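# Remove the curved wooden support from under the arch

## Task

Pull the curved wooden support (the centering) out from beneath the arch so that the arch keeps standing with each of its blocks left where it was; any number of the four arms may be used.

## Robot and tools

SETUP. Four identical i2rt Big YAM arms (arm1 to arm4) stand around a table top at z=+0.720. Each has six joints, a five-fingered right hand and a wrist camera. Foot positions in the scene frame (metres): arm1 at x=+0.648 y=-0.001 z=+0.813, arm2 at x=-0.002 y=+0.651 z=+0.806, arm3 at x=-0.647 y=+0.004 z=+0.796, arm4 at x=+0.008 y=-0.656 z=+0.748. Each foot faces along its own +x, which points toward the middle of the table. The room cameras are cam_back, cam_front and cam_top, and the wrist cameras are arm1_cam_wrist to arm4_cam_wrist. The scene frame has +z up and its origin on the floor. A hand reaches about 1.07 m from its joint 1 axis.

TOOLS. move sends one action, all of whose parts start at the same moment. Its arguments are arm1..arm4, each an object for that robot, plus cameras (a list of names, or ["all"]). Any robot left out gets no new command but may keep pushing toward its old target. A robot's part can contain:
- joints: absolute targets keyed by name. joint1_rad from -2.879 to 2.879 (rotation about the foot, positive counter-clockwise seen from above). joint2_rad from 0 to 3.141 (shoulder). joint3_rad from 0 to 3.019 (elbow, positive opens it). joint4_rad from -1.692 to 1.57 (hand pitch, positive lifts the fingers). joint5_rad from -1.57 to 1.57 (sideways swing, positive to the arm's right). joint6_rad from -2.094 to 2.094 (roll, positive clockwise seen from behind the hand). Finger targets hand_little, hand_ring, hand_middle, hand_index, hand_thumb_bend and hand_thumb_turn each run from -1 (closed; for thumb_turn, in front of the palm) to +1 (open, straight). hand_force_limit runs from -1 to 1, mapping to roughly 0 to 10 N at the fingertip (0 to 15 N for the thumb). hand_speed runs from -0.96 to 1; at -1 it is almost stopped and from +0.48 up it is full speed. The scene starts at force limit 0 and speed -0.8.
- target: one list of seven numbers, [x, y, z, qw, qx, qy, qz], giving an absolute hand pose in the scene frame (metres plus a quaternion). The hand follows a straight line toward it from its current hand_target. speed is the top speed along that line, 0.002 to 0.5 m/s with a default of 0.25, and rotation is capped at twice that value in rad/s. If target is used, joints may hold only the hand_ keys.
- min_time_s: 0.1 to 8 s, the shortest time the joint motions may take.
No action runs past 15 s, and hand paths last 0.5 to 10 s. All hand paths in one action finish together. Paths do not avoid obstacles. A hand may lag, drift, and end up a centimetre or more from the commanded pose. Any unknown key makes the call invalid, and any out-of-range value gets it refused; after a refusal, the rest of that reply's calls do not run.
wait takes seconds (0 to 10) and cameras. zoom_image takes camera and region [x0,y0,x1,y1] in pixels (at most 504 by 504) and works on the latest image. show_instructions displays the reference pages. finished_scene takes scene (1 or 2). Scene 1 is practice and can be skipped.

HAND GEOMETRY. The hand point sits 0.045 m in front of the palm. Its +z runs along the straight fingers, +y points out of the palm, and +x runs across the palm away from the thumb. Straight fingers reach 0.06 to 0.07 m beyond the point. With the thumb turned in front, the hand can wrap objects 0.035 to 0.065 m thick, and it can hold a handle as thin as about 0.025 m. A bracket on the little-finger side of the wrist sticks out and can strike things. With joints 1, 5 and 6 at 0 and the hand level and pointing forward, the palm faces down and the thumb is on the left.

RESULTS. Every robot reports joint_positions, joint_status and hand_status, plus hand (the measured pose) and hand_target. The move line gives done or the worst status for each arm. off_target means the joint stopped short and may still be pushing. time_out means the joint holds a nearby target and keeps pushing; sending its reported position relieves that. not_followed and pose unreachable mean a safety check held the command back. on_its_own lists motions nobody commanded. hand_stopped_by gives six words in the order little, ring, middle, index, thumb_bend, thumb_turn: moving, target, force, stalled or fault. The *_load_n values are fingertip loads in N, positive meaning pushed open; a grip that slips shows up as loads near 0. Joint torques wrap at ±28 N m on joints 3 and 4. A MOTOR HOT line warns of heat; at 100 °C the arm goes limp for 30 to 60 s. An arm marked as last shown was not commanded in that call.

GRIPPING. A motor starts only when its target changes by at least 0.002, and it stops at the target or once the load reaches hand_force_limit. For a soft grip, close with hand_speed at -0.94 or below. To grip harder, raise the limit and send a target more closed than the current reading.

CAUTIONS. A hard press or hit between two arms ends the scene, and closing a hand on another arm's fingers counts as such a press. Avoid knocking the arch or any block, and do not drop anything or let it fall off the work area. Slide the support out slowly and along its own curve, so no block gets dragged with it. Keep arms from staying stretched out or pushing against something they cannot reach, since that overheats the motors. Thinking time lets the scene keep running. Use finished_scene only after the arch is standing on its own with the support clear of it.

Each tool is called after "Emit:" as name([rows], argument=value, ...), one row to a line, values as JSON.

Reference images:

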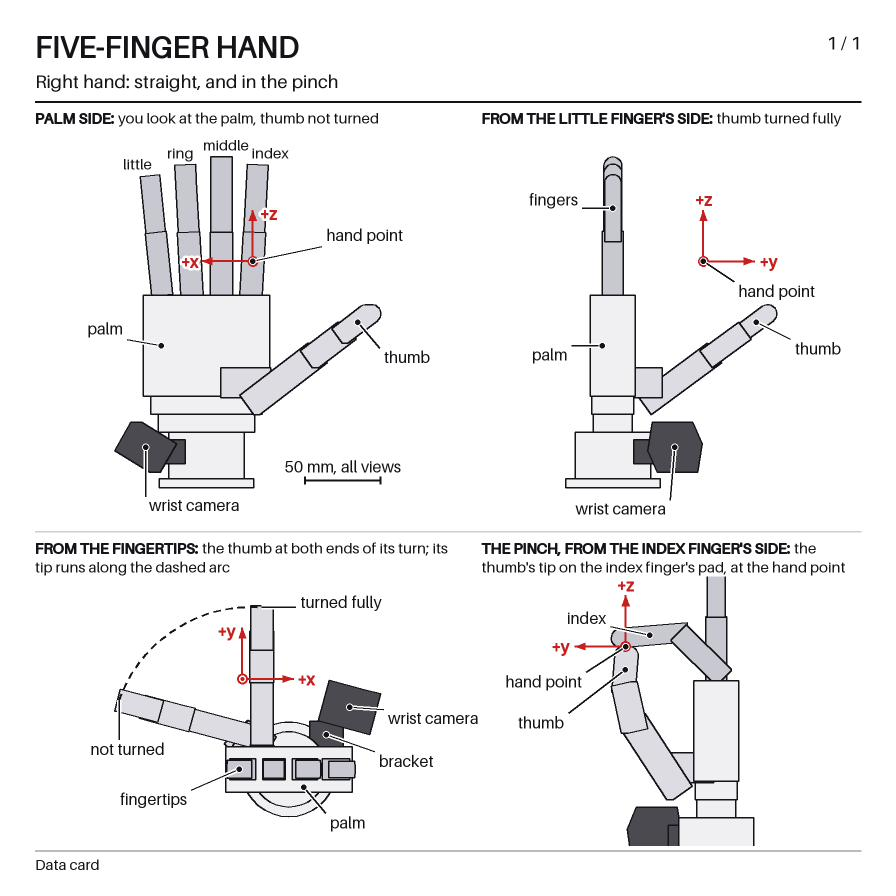

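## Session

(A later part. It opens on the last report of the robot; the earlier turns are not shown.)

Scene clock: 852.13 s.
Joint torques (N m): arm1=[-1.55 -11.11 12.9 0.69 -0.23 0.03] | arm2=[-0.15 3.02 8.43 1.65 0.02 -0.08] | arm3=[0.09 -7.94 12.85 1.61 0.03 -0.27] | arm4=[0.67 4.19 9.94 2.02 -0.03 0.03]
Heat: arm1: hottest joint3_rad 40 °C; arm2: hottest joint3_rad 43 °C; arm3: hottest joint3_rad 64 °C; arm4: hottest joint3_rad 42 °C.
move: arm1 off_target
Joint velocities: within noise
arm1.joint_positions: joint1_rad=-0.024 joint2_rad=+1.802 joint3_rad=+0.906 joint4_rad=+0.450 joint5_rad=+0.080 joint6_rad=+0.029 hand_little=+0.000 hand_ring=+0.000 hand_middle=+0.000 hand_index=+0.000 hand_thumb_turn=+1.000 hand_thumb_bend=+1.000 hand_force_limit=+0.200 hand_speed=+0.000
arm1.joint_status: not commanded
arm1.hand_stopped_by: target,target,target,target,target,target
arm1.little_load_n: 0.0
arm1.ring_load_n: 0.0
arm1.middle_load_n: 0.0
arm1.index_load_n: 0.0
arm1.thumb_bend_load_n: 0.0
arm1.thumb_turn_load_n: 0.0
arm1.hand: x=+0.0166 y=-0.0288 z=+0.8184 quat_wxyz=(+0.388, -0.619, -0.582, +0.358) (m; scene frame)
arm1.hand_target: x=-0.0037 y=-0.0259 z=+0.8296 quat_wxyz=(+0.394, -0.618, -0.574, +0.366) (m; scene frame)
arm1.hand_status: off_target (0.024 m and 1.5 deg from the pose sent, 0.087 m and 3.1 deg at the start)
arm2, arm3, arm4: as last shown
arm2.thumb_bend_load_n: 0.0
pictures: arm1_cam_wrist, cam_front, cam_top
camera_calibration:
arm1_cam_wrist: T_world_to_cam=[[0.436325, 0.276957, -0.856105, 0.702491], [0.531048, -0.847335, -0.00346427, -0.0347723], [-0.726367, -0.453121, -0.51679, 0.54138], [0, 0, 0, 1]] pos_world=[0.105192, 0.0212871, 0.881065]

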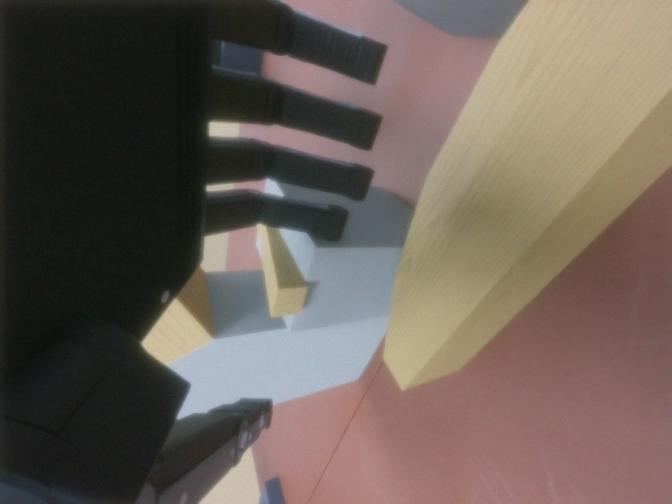

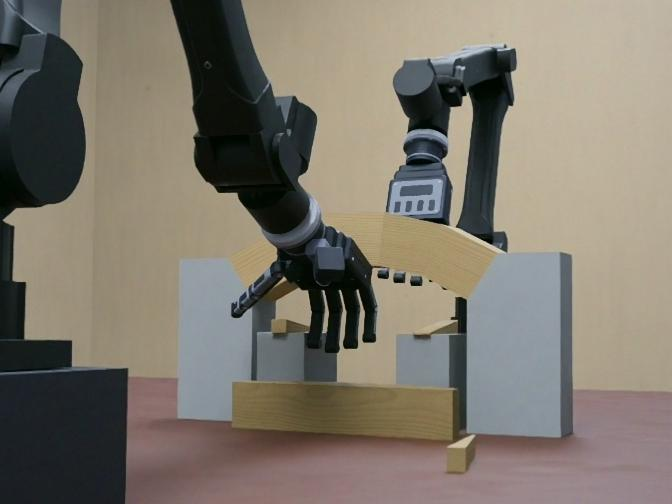

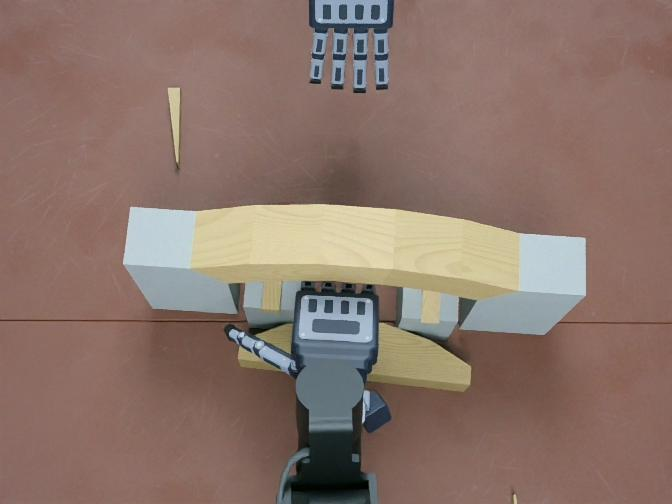

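Emit:
move(arm1={"target": [-0.006, -0.012, 0.808, 0.3936, -0.6178, -0.5741, 0.3658], "speed": 0.06}, cameras=["cam_front", "cam_top"])

Scene clock: 867.67 s.
Joint torques (N m): arm1=[-1.55 -11.63 12.04 1.87 -0.23 -0.1] | arm2=[-0.26 3.08 8.43 1.66 0.03 -0.08] | arm3=[0.09 -7.88 12.85 1.61 0.03 -0.27] | arm4=[1.03 3.31 9.85 1.98 -0.04 0.11]
Heat: arm1: hottest joint3_rad 43 °C; arm2: hottest joint3_rad 43 °C; arm3: hottest joint3_rad 64 °C; arm4: hottest joint3_rad 42 °C.
move: arm1 off_target
Joint velocities: within noise
arm1.joint_positions: joint1_rad=-0.052 joint2_rad=+1.852 joint3_rad=+0.906 joint4_rad=+0.469 joint5_rad=+0.055 joint6_rad=+0.029 hand_little=+0.000 hand_ring=+0.000 hand_middle=+0.000 hand_index=+0.000 hand_thumb_turn=+1.000 hand_thumb_bend=+1.000 hand_force_limit=+0.200 hand_speed=+0.000
arm1.joint_status: not commanded
arm1.hand_stopped_by: target,target,target,target,target,target
arm1.little_load_n: 0.0
arm1.ring_load_n: 0.0
arm1.middle_load_n: 0.0
arm1.index_load_n: 0.0
arm1.thumb_bend_load_n: 0.0
arm1.thumb_turn_load_n: 0.0
arm1.hand: x=+0.0201 y=-0.0163 z=+0.7921 quat_wxyz=(+0.376, -0.628, -0.585, +0.350) (m; scene frame)
arm1.hand_target: x=-0.0043 y=-0.0120 z=+0.8090 quat_wxyz=(+0.394, -0.618, -0.574, +0.366) (m; scene frame)
arm1.hand_status: off_target (0.031 m and 3.2 deg from the pose sent, 0.030 m and 1.5 deg at the start)
arm2.joint_positions: joint1_rad=-0.584 joint2_rad=+0.583 joint3_rad=+1.360 joint4_rad=-1.578 joint5_rad=+0.119 joint6_rad=-1.069 hand_little=+1.000 hand_ring=+1.000 hand_middle=+1.000 hand_index=+1.000 hand_thumb_turn=+1.000 hand_thumb_bend=+1.000 hand_force_limit=+0.000 hand_speed=-0.800
arm2.joint_status: not commanded
arm2.hand_stopped_by: target,target,target,target,target,target
arm2.little_load_n: 0.0
arm2.ring_load_n: 0.0
arm2.middle_load_n: 0.0
arm2.index_load_n: 0.0
arm2.thumb_bend_load_n: 0.0
arm2.thumb_turn_load_n: 0.0
arm2.hand: x=-0.1430 y=+0.5558 z=+1.2418 quat_wxyz=(+0.314, +0.192, -0.906, +0.211) (m; scene frame)
arm2.hand_target: x=-0.1429 y=+0.5561 z=+1.2503 quat_wxyz=(+0.321, +0.191, -0.901, +0.218) (m; scene frame)
arm2.hand_status: not commanded
arm3: as last shown
arm4.joint_positions: joint1_rad=-0.137 joint2_rad=+0.586 joint3_rad=+1.364 joint4_rad=-1.422 joint5_rad=+0.103 joint6_rad=-1.583 hand_little=+1.000 hand_ring=+1.000 hand_middle=+1.000 hand_index=+1.000 hand_thumb_turn=+1.000 hand_thumb_bend=+1.000 hand_force_limit=+0.000 hand_speed=-0.800
arm4.joint_status: not commanded
arm4.hand_stopped_by: target,target,target,target,target,target
arm4.little_load_n: 0.0
arm4.ring_load_n: 0.0
arm4.middle_load_n: 0.0
arm4.index_load_n: -0.5
arm4.thumb_bend_load_n: 0.0
arm4.thumb_turn_load_n: 0.0
arm4.hand: x=+0.1090 y=-0.4523 z=+1.2292 quat_wxyz=(-0.260, +0.675, +0.589, +0.359) (m; scene frame)
arm4.hand_target: x=+0.1089 y=-0.4530 z=+1.2422 quat_wxyz=(-0.270, +0.671, +0.584, +0.369) (m; scene frame)
arm4.hand_status: not commanded
pictures: cam_front, cam_top

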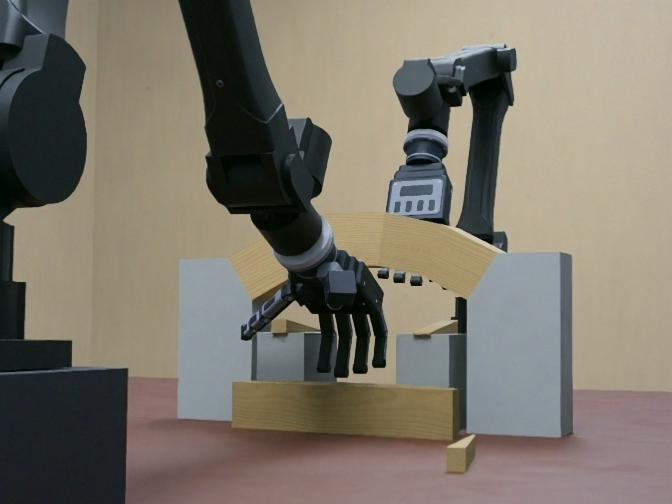

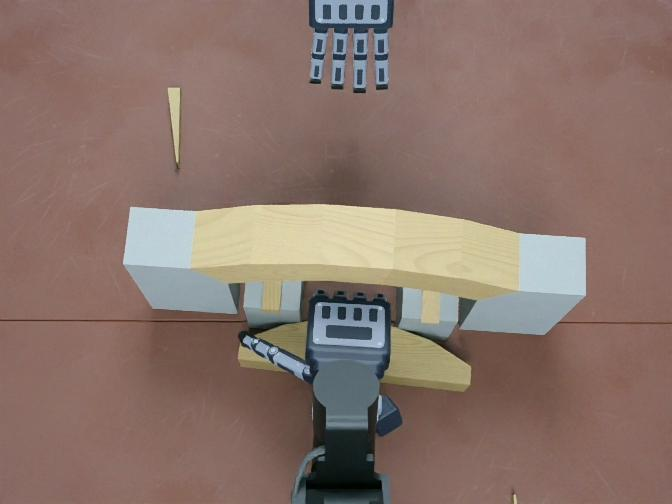

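Emit:
move(arm1={"target": [-0.032, -0.012, 0.808, 0.3936, -0.6178, -0.5741, 0.3658], "speed": 0.06}, cameras=["cam_front", "cam_top", "arm1_cam_wrist"])

Scene clock: 877.77 s.
Joint torques (N m): arm1=[-1.49 -12.22 12.74 0.65 -0.21 -0.09] | arm2=[-0.21 3.02 8.44 1.65 0.03 -0.08] | arm3=[0.03 -7.94 12.83 1.61 0.02 -0.27] | arm4=[0.73 4.25 9.8 1.92 -0.1 0.07]
Heat: arm1: hottest joint3_rad 44 °C; arm2: hottest joint3_rad 43 °C; arm3: hottest joint3_rad 64 °C; arm4: hottest joint3_rad 42 °C.
move: arm1 off_target
Joint velocities: within noise
arm1.joint_positions: joint1_rad=-0.052 joint2_rad=+1.896 joint3_rad=+0.984 joint4_rad=+0.469 joint5_rad=+0.055 joint6_rad=+0.029 hand_little=+0.000 hand_ring=+0.000 hand_middle=+0.000 hand_index=+0.000 hand_thumb_turn=+1.000 hand_thumb_bend=+1.000 hand_force_limit=+0.200 hand_speed=+0.000
arm1.joint_status: not commanded
arm1.hand_stopped_by: target,target,target,target,target,target
arm1.little_load_n: 0.0
arm1.ring_load_n: 0.0
arm1.middle_load_n: 0.0
arm1.index_load_n: 0.0
arm1.thumb_bend_load_n: 0.0
arm1.thumb_turn_load_n: -0.5
arm1.hand: x=-0.0112 y=-0.0160 z=+0.7989 quat_wxyz=(+0.386, -0.622, -0.578, +0.361) (m; scene frame)
arm1.hand_target: x=-0.0308 y=-0.0120 z=+0.8086 quat_wxyz=(+0.394, -0.618, -0.574, +0.366) (m; scene frame)
arm1.hand_status: off_target (0.023 m and 1.3 deg from the pose sent, 0.055 m and 3.2 deg at the start)
arm2, arm4: as last shown
arm3.joint_positions: joint1_rad=-0.015 joint2_rad=+1.113 joint3_rad=+0.852 joint4_rad=-0.814 joint5_rad=+0.001 joint6_rad=+0.015 hand_little=+1.000 hand_ring=+1.000 hand_middle=+1.000 hand_index=+1.000 hand_thumb_turn=-1.000 hand_thumb_bend=+1.000 hand_force_limit=+0.200 hand_speed=+0.000
arm3.joint_status: not commanded
arm3.hand_stopped_by: target,target,target,target,target,target
arm3.little_load_n: 0.0
arm3.ring_load_n: 0.0
arm3.middle_load_n: 0.0
arm3.index_load_n: 0.0
arm3.thumb_bend_load_n: 0.0
arm3.thumb_turn_load_n: 0.0
arm3.hand: x=-0.2854 y=+0.0374 z=+0.9280 quat_wxyz=(-0.169, +0.684, -0.690, +0.168) (m; scene frame)
arm3.hand_target: x=-0.2659 y=+0.0427 z=+0.9553 quat_wxyz=(-0.196, +0.687, -0.672, +0.192) (m; scene frame)
arm3.hand_status: not commanded
arm4.index_load_n: 0.0
pictures: arm1_cam_wrist, cam_front, cam_top
camera_calibration:
arm1_cam_wrist: T_world_to_cam=[[0.43574, 0.265338, -0.860073, 0.697352], [0.526832, -0.849957, 0.00469287, -0.0158145], [-0.72978, -0.455159, -0.510149, 0.511433], [0, 0, 0, 1]] pos_world=[0.0777007, 0.0343078, 0.860755]

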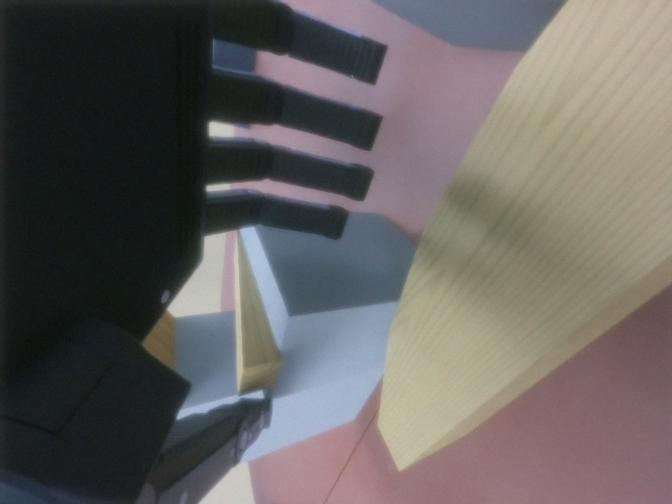

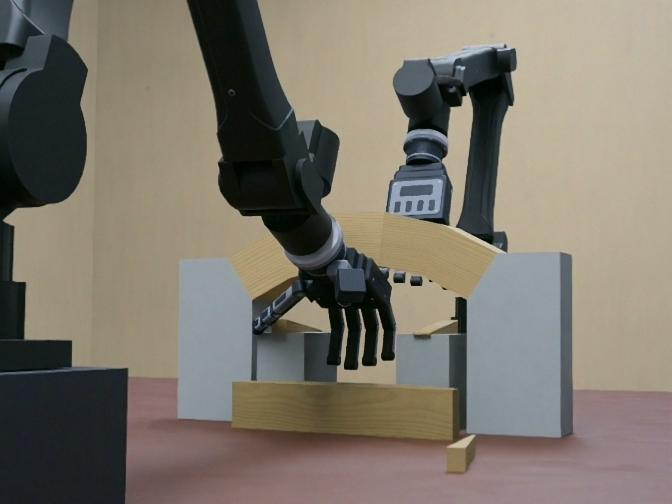

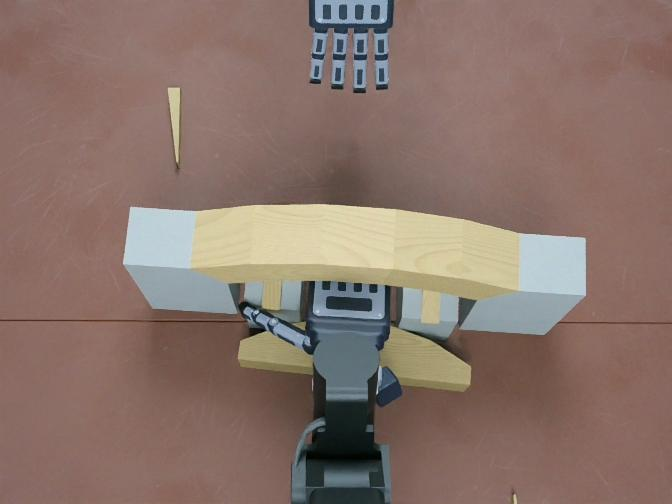

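Emit:
move(arm1={"target": [-0.016, -0.012, 0.803, 0.4564, -0.5731, -0.5325, 0.4241], "speed": 0.06}, cameras=[])

Scene clock: 912.27 s.
Joint torques (N m): arm1=[-1.26 -12.04 6.37 1.99 -0.06 -0.12] | arm2=[-0.21 3.08 8.43 1.65 0.03 -0.08] | arm3=[0.03 -7.88 12.85 1.59 0.03 -0.28] | arm4=[1.03 3.31 9.78 2.03 -0.02 0.01]
Heat: arm1: hottest joint3_rad 45 °C; arm2: hottest joint3_rad 43 °C; arm3: hottest joint3_rad 65 °C; arm4: hottest joint3_rad 43 °C.
move: arm1 done
Joint velocities: within noise
arm1.joint_positions: joint1_rad=-0.052 joint2_rad=+1.957 joint3_rad=+0.898 joint4_rad=+0.846 joint5_rad=+0.058 joint6_rad=+0.021 hand_little=+0.000 hand_ring=+0.000 hand_middle=+0.000 hand_index=+0.000 hand_thumb_turn=+1.000 hand_thumb_bend=+1.000 hand_force_limit=+0.200 hand_speed=+0.000
arm1.joint_status: not commanded
arm1.hand_stopped_by: target,target,target,target,target,target
arm1.little_load_n: 0.0
arm1.ring_load_n: 0.0
arm1.middle_load_n: 0.0
arm1.index_load_n: 0.0
arm1.thumb_bend_load_n: 0.0
arm1.thumb_turn_load_n: 0.0
arm1.hand: x=-0.0180 y=-0.0149 z=+0.8101 quat_wxyz=(+0.453, -0.574, -0.532, +0.426) (m; scene frame)
arm1.hand_target: x=-0.0159 y=-0.0122 z=+0.8031 quat_wxyz=(+0.456, -0.573, -0.533, +0.424) (m; scene frame)
arm1.hand_status: done (0.008 m and 0.5 deg from the pose sent, 0.007 m and 13.3 deg at the start)
arm2, arm3, arm4: as last shown
arm2.ring_load_n: -0.5
arm3.index_load_n: -0.5
pictures: none
No camera images: "cameras" was empty.

Emit:
move(arm1={"target": [0.004, -0.012, 0.797, 0.4564, -0.5731, -0.5325, 0.4241], "speed": 0.05}, cameras=["cam_top", "arm1_cam_wrist"])

Scene clock: 921.77 s.
Joint torques (N m): arm1=[-1.32 -12.34 5.82 2 -0.08 -0.12] | arm2=[-0.09 3.08 8.44 1.66 0.02 -0.08] | arm3=[0.09 -7.94 12.85 1.61 0.03 -0.28] | arm4=[0.5 3.78 9.72 2.3 -0.03 0]
Heat: arm1: hottest joint3_rad 43 °C; arm2: hottest joint3_rad 43 °C; arm3: hottest joint3_rad 65 °C; arm4: hottest joint3_rad 43 °C.
move: arm1 done
Joint velocities: within noise
arm1.joint_positions: joint1_rad=-0.052 joint2_rad=+1.957 joint3_rad=+0.840 joint4_rad=+0.894 joint5_rad=+0.058 joint6_rad=+0.021 hand_little=+0.000 hand_ring=+0.000 hand_middle=+0.000 hand_index=+0.000 hand_thumb_turn=+1.000 hand_thumb_bend=+1.000 hand_force_limit=+0.200 hand_speed=+0.000
arm1.joint_status: not commanded
arm1.hand_stopped_by: target,target,target,target,target,target
arm1.little_load_n: 0.0
arm1.ring_load_n: 0.0
arm1.middle_load_n: 0.0
arm1.index_load_n: -0.5
arm1.thumb_bend_load_n: 0.0
arm1.thumb_turn_load_n: 0.0
arm1.hand: x=+0.0030 y=-0.0151 z=+0.7976 quat_wxyz=(+0.450, -0.576, -0.534, +0.424) (m; scene frame)
arm1.hand_target: x=+0.0040 y=-0.0122 z=+0.7970 quat_wxyz=(+0.456, -0.573, -0.533, +0.424) (m; scene frame)
arm1.hand_status: done (0.003 m and 0.8 deg from the pose sent, 0.026 m and 0.5 deg at the start)
arm2, arm3, arm4: as last shown
arm2.ring_load_n: 0.0
arm3.index_load_n: 0.0
arm4.ring_load_n: 0.5
arm4.middle_load_n: 0.5
pictures: arm1_cam_wrist, cam_top
camera_calibration:
arm1_cam_wrist: T_world_to_cam=[[0.237605, 0.275173, -0.931571, 0.747557], [0.514044, -0.84936, -0.119778, 0.0768954], [-0.824198, -0.450408, -0.343263, 0.388932], [0, 0, 0, 1]] pos_world=[0.103407, 0.0347825, 0.839119]

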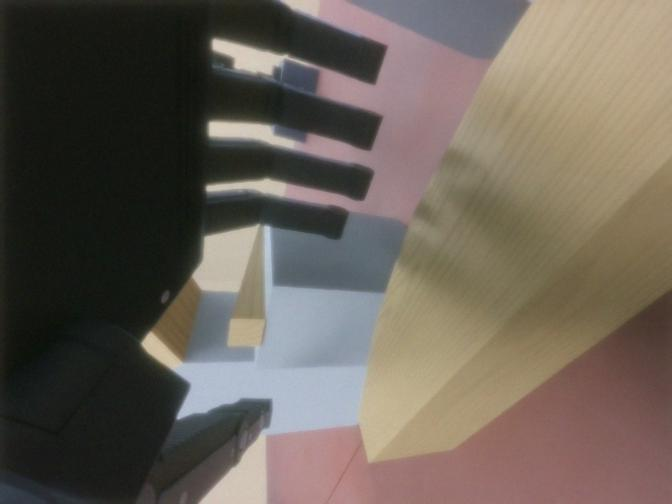

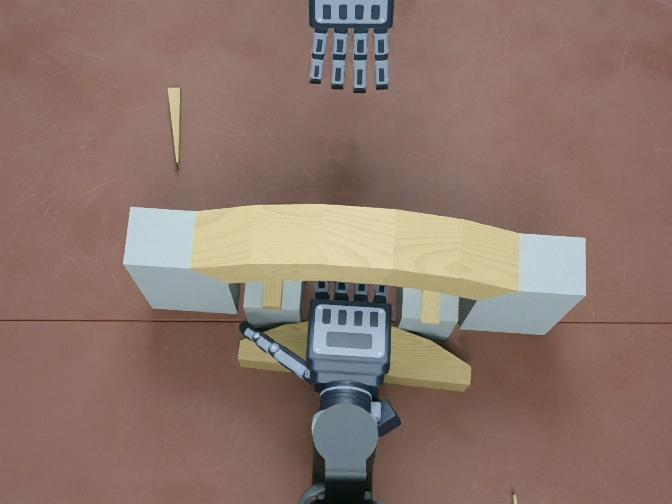

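Emit:
move(arm1={"target": [0.003, -0.012, 0.758, 0.4564, -0.5731, -0.5325, 0.4241], "speed": 0.05}, cameras=["cam_front", "arm1_cam_wrist"])

Scene clock: 935.57 s.
Joint torques (N m): arm1=[-1.32 -12.04 6.45 1.98 -0.08 -0.12] | arm2=[-0.21 3.02 8.42 1.65 0.03 -0.08] | arm3=[0.09 -7.88 12.83 1.61 0.03 -0.27] | arm4=[-0.03 3.08 9.72 2.13 -0.02 0.05]
Heat: arm1: hottest joint3_rad 41 °C; arm2: hottest joint3_rad 43 °C; arm3: hottest joint3_rad 65 °C; arm4: hottest joint3_rad 43 °C.
move: arm1 done
Joint velocities: within noise
arm1.joint_positions: joint1_rad=-0.052 joint2_rad=+2.061 joint3_rad=+0.840 joint4_rad=+0.989 joint5_rad=+0.058 joint6_rad=+0.021 hand_little=+0.000 hand_ring=+0.000 hand_middle=+0.000 hand_index=+0.000 hand_thumb_turn=+1.000 hand_thumb_bend=+1.000 hand_force_limit=+0.200 hand_speed=+0.000
arm1.joint_status: not commanded
arm1.hand_stopped_by: target,target,target,target,target,target
arm1.little_load_n: 0.0
arm1.ring_load_n: 0.0
arm1.middle_load_n: 0.0
arm1.index_load_n: 0.0
arm1.thumb_bend_load_n: 0.0
arm1.thumb_turn_load_n: 0.0
arm1.hand: x=+0.0086 y=-0.0151 z=+0.7571 quat_wxyz=(+0.448, -0.578, -0.536, +0.421) (m; scene frame)
arm1.hand_target: x=+0.0031 y=-0.0121 z=+0.7582 quat_wxyz=(+0.456, -0.573, -0.533, +0.424) (m; scene frame)
arm1.hand_status: done (0.006 m and 1.2 deg from the pose sent, 0.040 m and 0.8 deg at the start)
arm2, arm3, arm4: as last shown
arm4.ring_load_n: 0.0
arm4.middle_load_n: 0.0
pictures: arm1_cam_wrist, cam_front
camera_calibration:
arm1_cam_wrist: T_world_to_cam=[[0.245825, 0.275483, -0.929343, 0.706794], [0.515115, -0.849303, -0.115501, 0.0658677], [-0.821113, -0.450325, -0.350686, 0.385166], [0, 0, 0, 1]] pos_world=[0.108588, 0.0346819, 0.799535]

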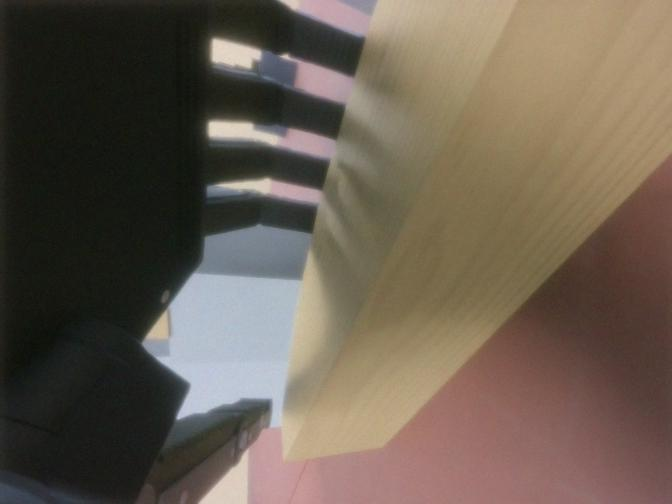

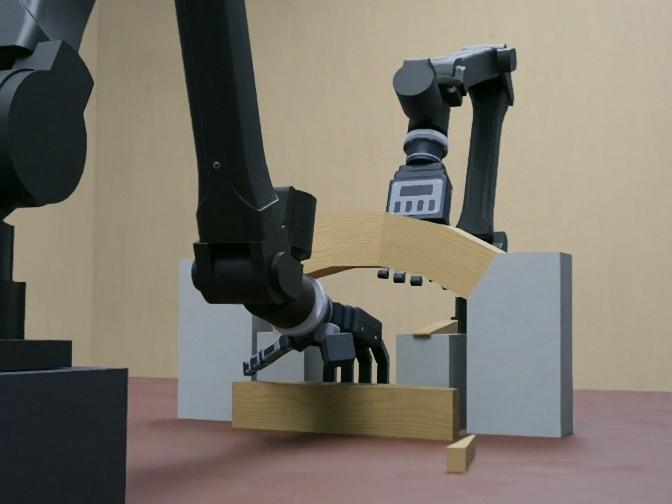

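Emit:
move(arm1={"target": [0.095, -0.012, 0.760, 0.4564, -0.5731, -0.5325, 0.4241], "speed": 0.05}, cameras=["cam_front", "cam_top", "arm1_cam_wrist"])

Scene clock: 944.03 s.
Joint torques (N m): arm1=[-1.61 -12.16 2.47 1.83 -0.21 -0.12] | arm2=[-0.15 3.08 8.43 1.65 0.04 -0.08] | arm3=[0.03 -7.88 12.85 1.61 0.03 -0.28] | arm4=[1.14 3.43 9.78 2.07 0 -0.02]
Heat: arm1: hottest joint3_rad 40 °C; arm2: hottest joint3_rad 43 °C; arm3: hottest joint3_rad 65 °C; arm4: hottest joint3_rad 43 °C.
move: arm1 done
Joint velocities: within noise
arm1.joint_positions: joint1_rad=-0.052 joint2_rad=+2.013 joint3_rad=+0.602 joint4_rad=+1.178 joint5_rad=+0.058 joint6_rad=+0.020 hand_little=+0.000 hand_ring=+0.000 hand_middle=+0.000 hand_index=+0.000 hand_thumb_turn=+1.000 hand_thumb_bend=+1.000 hand_force_limit=+0.200 hand_speed=+0.000
arm1.joint_status: not commanded
arm1.hand_stopped_by: target,target,target,target,target,target
arm1.little_load_n: 0.0
arm1.ring_load_n: 0.5
arm1.middle_load_n: 0.0
arm1.index_load_n: 0.0
arm1.thumb_bend_load_n: 0.0
arm1.thumb_turn_load_n: 0.0
arm1.hand: x=+0.0935 y=-0.0159 z=+0.7511 quat_wxyz=(+0.448, -0.578, -0.536, +0.421) (m; scene frame)
arm1.hand_target: x=+0.0949 y=-0.0122 z=+0.7599 quat_wxyz=(+0.456, -0.573, -0.533, +0.424) (m; scene frame)
arm1.hand_status: done (0.010 m and 1.3 deg from the pose sent, 0.087 m and 1.2 deg at the start)
arm2, arm3, arm4: as last shown
arm2.thumb_turn_load_n: 0.5
arm3.middle_load_n: -0.5
pictures: arm1_cam_wrist, cam_front, cam_top
camera_calibration:
arm1_cam_wrist: T_world_to_cam=[[0.246171, 0.275839, -0.929146, 0.680334], [0.515283, -0.849191, -0.115581, 0.0207895], [-0.820904, -0.45032, -0.351181, 0.452767], [0, 0, 0, 1]] pos_world=[0.193487, 0.0338814, 0.793536]

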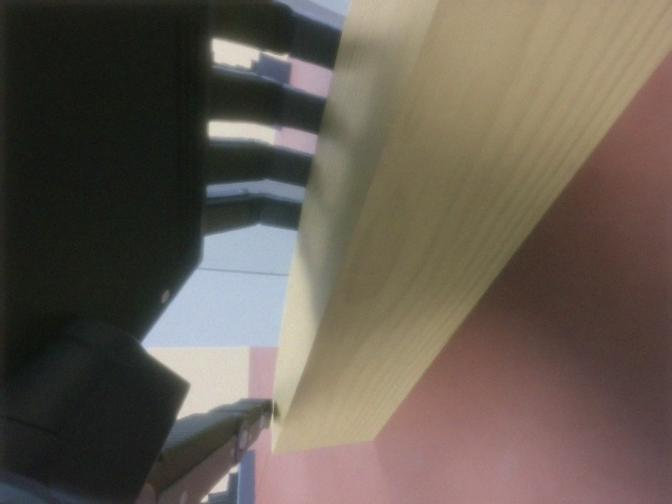

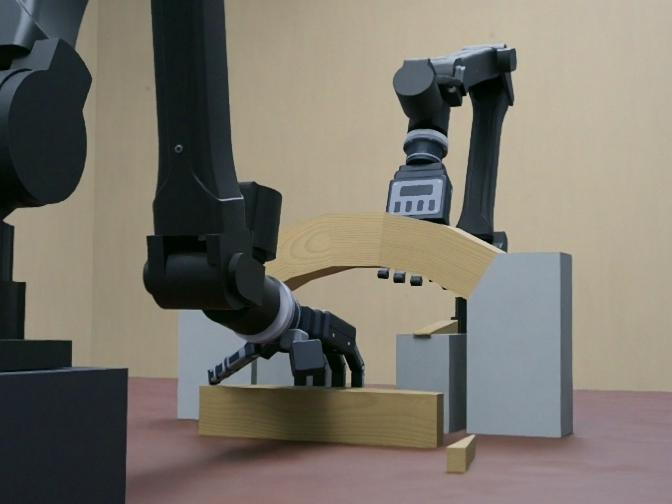

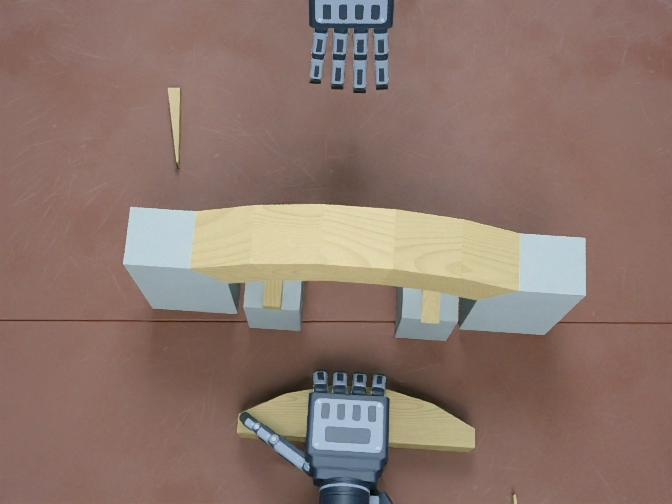

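Emit:
move(arm1={"target": [0.074, -0.012, 0.767, 0.4564, -0.5731, -0.5325, 0.4241], "speed": 0.06}, cameras=[])

Emit:
move(arm1={"target": [0.090, -0.012, 0.900, 0.4564, -0.5731, -0.5325, 0.4241], "speed": 0.1}, cameras=["cam_front", "cam_top", "cam_back"])

Scene clock: 952.27 s.
Joint torques (N m): arm1=[-1.44 -12.57 6.39 0.76 -0.17 -0.11] | arm2=[-0.26 3.14 8.39 1.66 0.03 -0.08] | arm3=[0.03 -7.88 12.85 1.61 0.03 -0.27] | arm4=[0.03 3.78 9.7 2.04 -0.05 0.06]
Heat: arm1: hottest joint3_rad 39 °C; arm2: hottest joint3_rad 43 °C; arm3: hottest joint3_rad 65 °C; arm4: hottest joint3_rad 43 °C.
move: arm1 off_target
Joint velocities: within noise
arm1.joint_positions: joint1_rad=-0.052 joint2_rad=+2.004 joint3_rad=+0.613 joint4_rad=+1.143 joint5_rad=+0.058 joint6_rad=+0.020 hand_little=+0.000 hand_ring=+0.000 hand_middle=+0.000 hand_index=+0.000 hand_thumb_turn=+1.000 hand_thumb_bend=+1.000 hand_force_limit=+0.200 hand_speed=+0.000
arm1.joint_status: not commanded
arm1.hand_stopped_by: target,target,target,target,target,target
arm1.little_load_n: 0.0
arm1.ring_load_n: 0.0
arm1.middle_load_n: 0.0
arm1.index_load_n: 0.5
arm1.thumb_bend_load_n: 0.0
arm1.thumb_turn_load_n: 0.0
arm1.hand: x=+0.0907 y=-0.0158 z=+0.7506 quat_wxyz=(+0.444, -0.581, -0.540, +0.417) (m; scene frame)
arm1.hand_target: x=+0.0747 y=-0.0121 z=+0.7673 quat_wxyz=(+0.456, -0.573, -0.532, +0.424) (m; scene frame)
arm1.hand_status: off_target (0.024 m and 2.1 deg from the pose sent, 0.025 m and 1.3 deg at the start)
arm2, arm3, arm4: as last shown
arm2.thumb_turn_load_n: 0.0
arm3.middle_load_n: 0.0
pictures: none
No camera images: "cameras" was empty.

Scene clock: 954.37 s.
Joint torques (N m): arm1=[-1.49 -9.7 8.36 0.73 -0.2 -0.11] | arm2=[-0.26 3.14 8.43 1.65 0.02 -0.08] | arm3=[0.09 -7.88 12.83 1.61 0.02 -0.27] | arm4=[0.03 4.25 9.84 2.18 -0.01 0.05]
Heat: arm1: hottest joint3_rad 39 °C; arm2: hottest joint3_rad 43 °C; arm3: hottest joint3_rad 65 °C; arm4: hottest joint3_rad 43 °C.
move: arm1 done
Joint velocities: within noise
arm1.joint_positions: joint1_rad=-0.052 joint2_rad=+1.535 joint3_rad=+0.607 joint4_rad=+0.710 joint5_rad=+0.058 joint6_rad=+0.020 hand_little=+0.000 hand_ring=+0.000 hand_middle=+0.000 hand_index=+0.000 hand_thumb_turn=+1.000 hand_thumb_bend=+1.000 hand_force_limit=+0.200 hand_speed=+0.000
arm1.joint_status: not commanded
arm1.hand_stopped_by: target,target,target,target,target,target
arm1.little_load_n: 0.0
arm1.ring_load_n: 0.0
arm1.middle_load_n: 0.0
arm1.index_load_n: 0.0
arm1.thumb_bend_load_n: 0.0
arm1.thumb_turn_load_n: 0.0
arm1.hand: x=+0.0907 y=-0.0157 z=+0.8936 quat_wxyz=(+0.452, -0.575, -0.533, +0.425) (m; scene frame)
arm1.hand_target: x=+0.0900 y=-0.0121 z=+0.9000 quat_wxyz=(+0.456, -0.573, -0.532, +0.424) (m; scene frame)
arm1.hand_status: done (0.007 m and 0.6 deg from the pose sent, 0.149 m and 2.1 deg at the start)
arm2, arm3, arm4: as last shown
arm3.index_load_n: -0.5
arm4.thumb_bend_load_n: -0.5
pictures: cam_back, cam_front, cam_top

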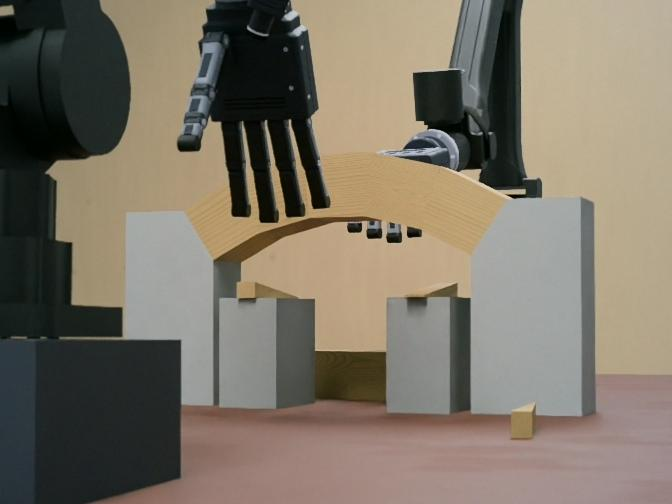

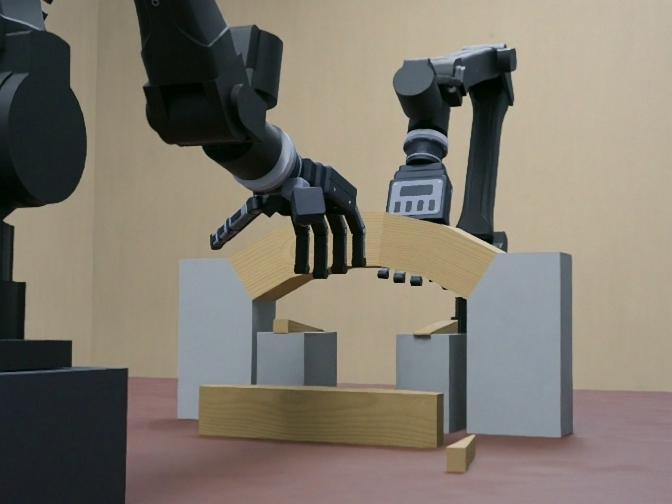

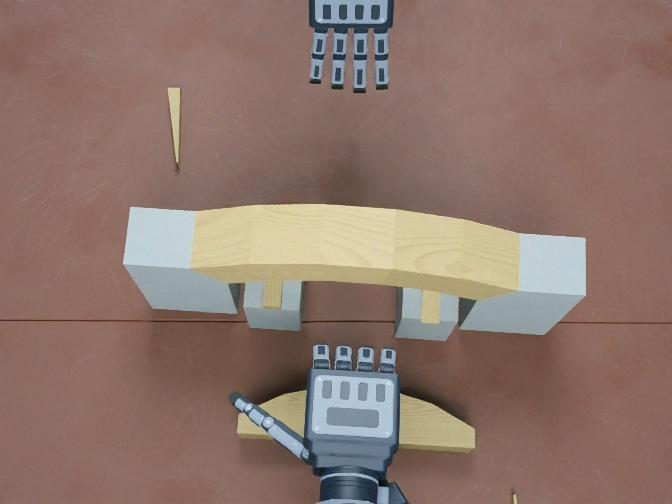

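The arch is intact, and the support lies well out in front of it with no arm touching it. I'll finish the scene now.

Emit:
finished_scene(scene=2)

The scene is finished: the task was done.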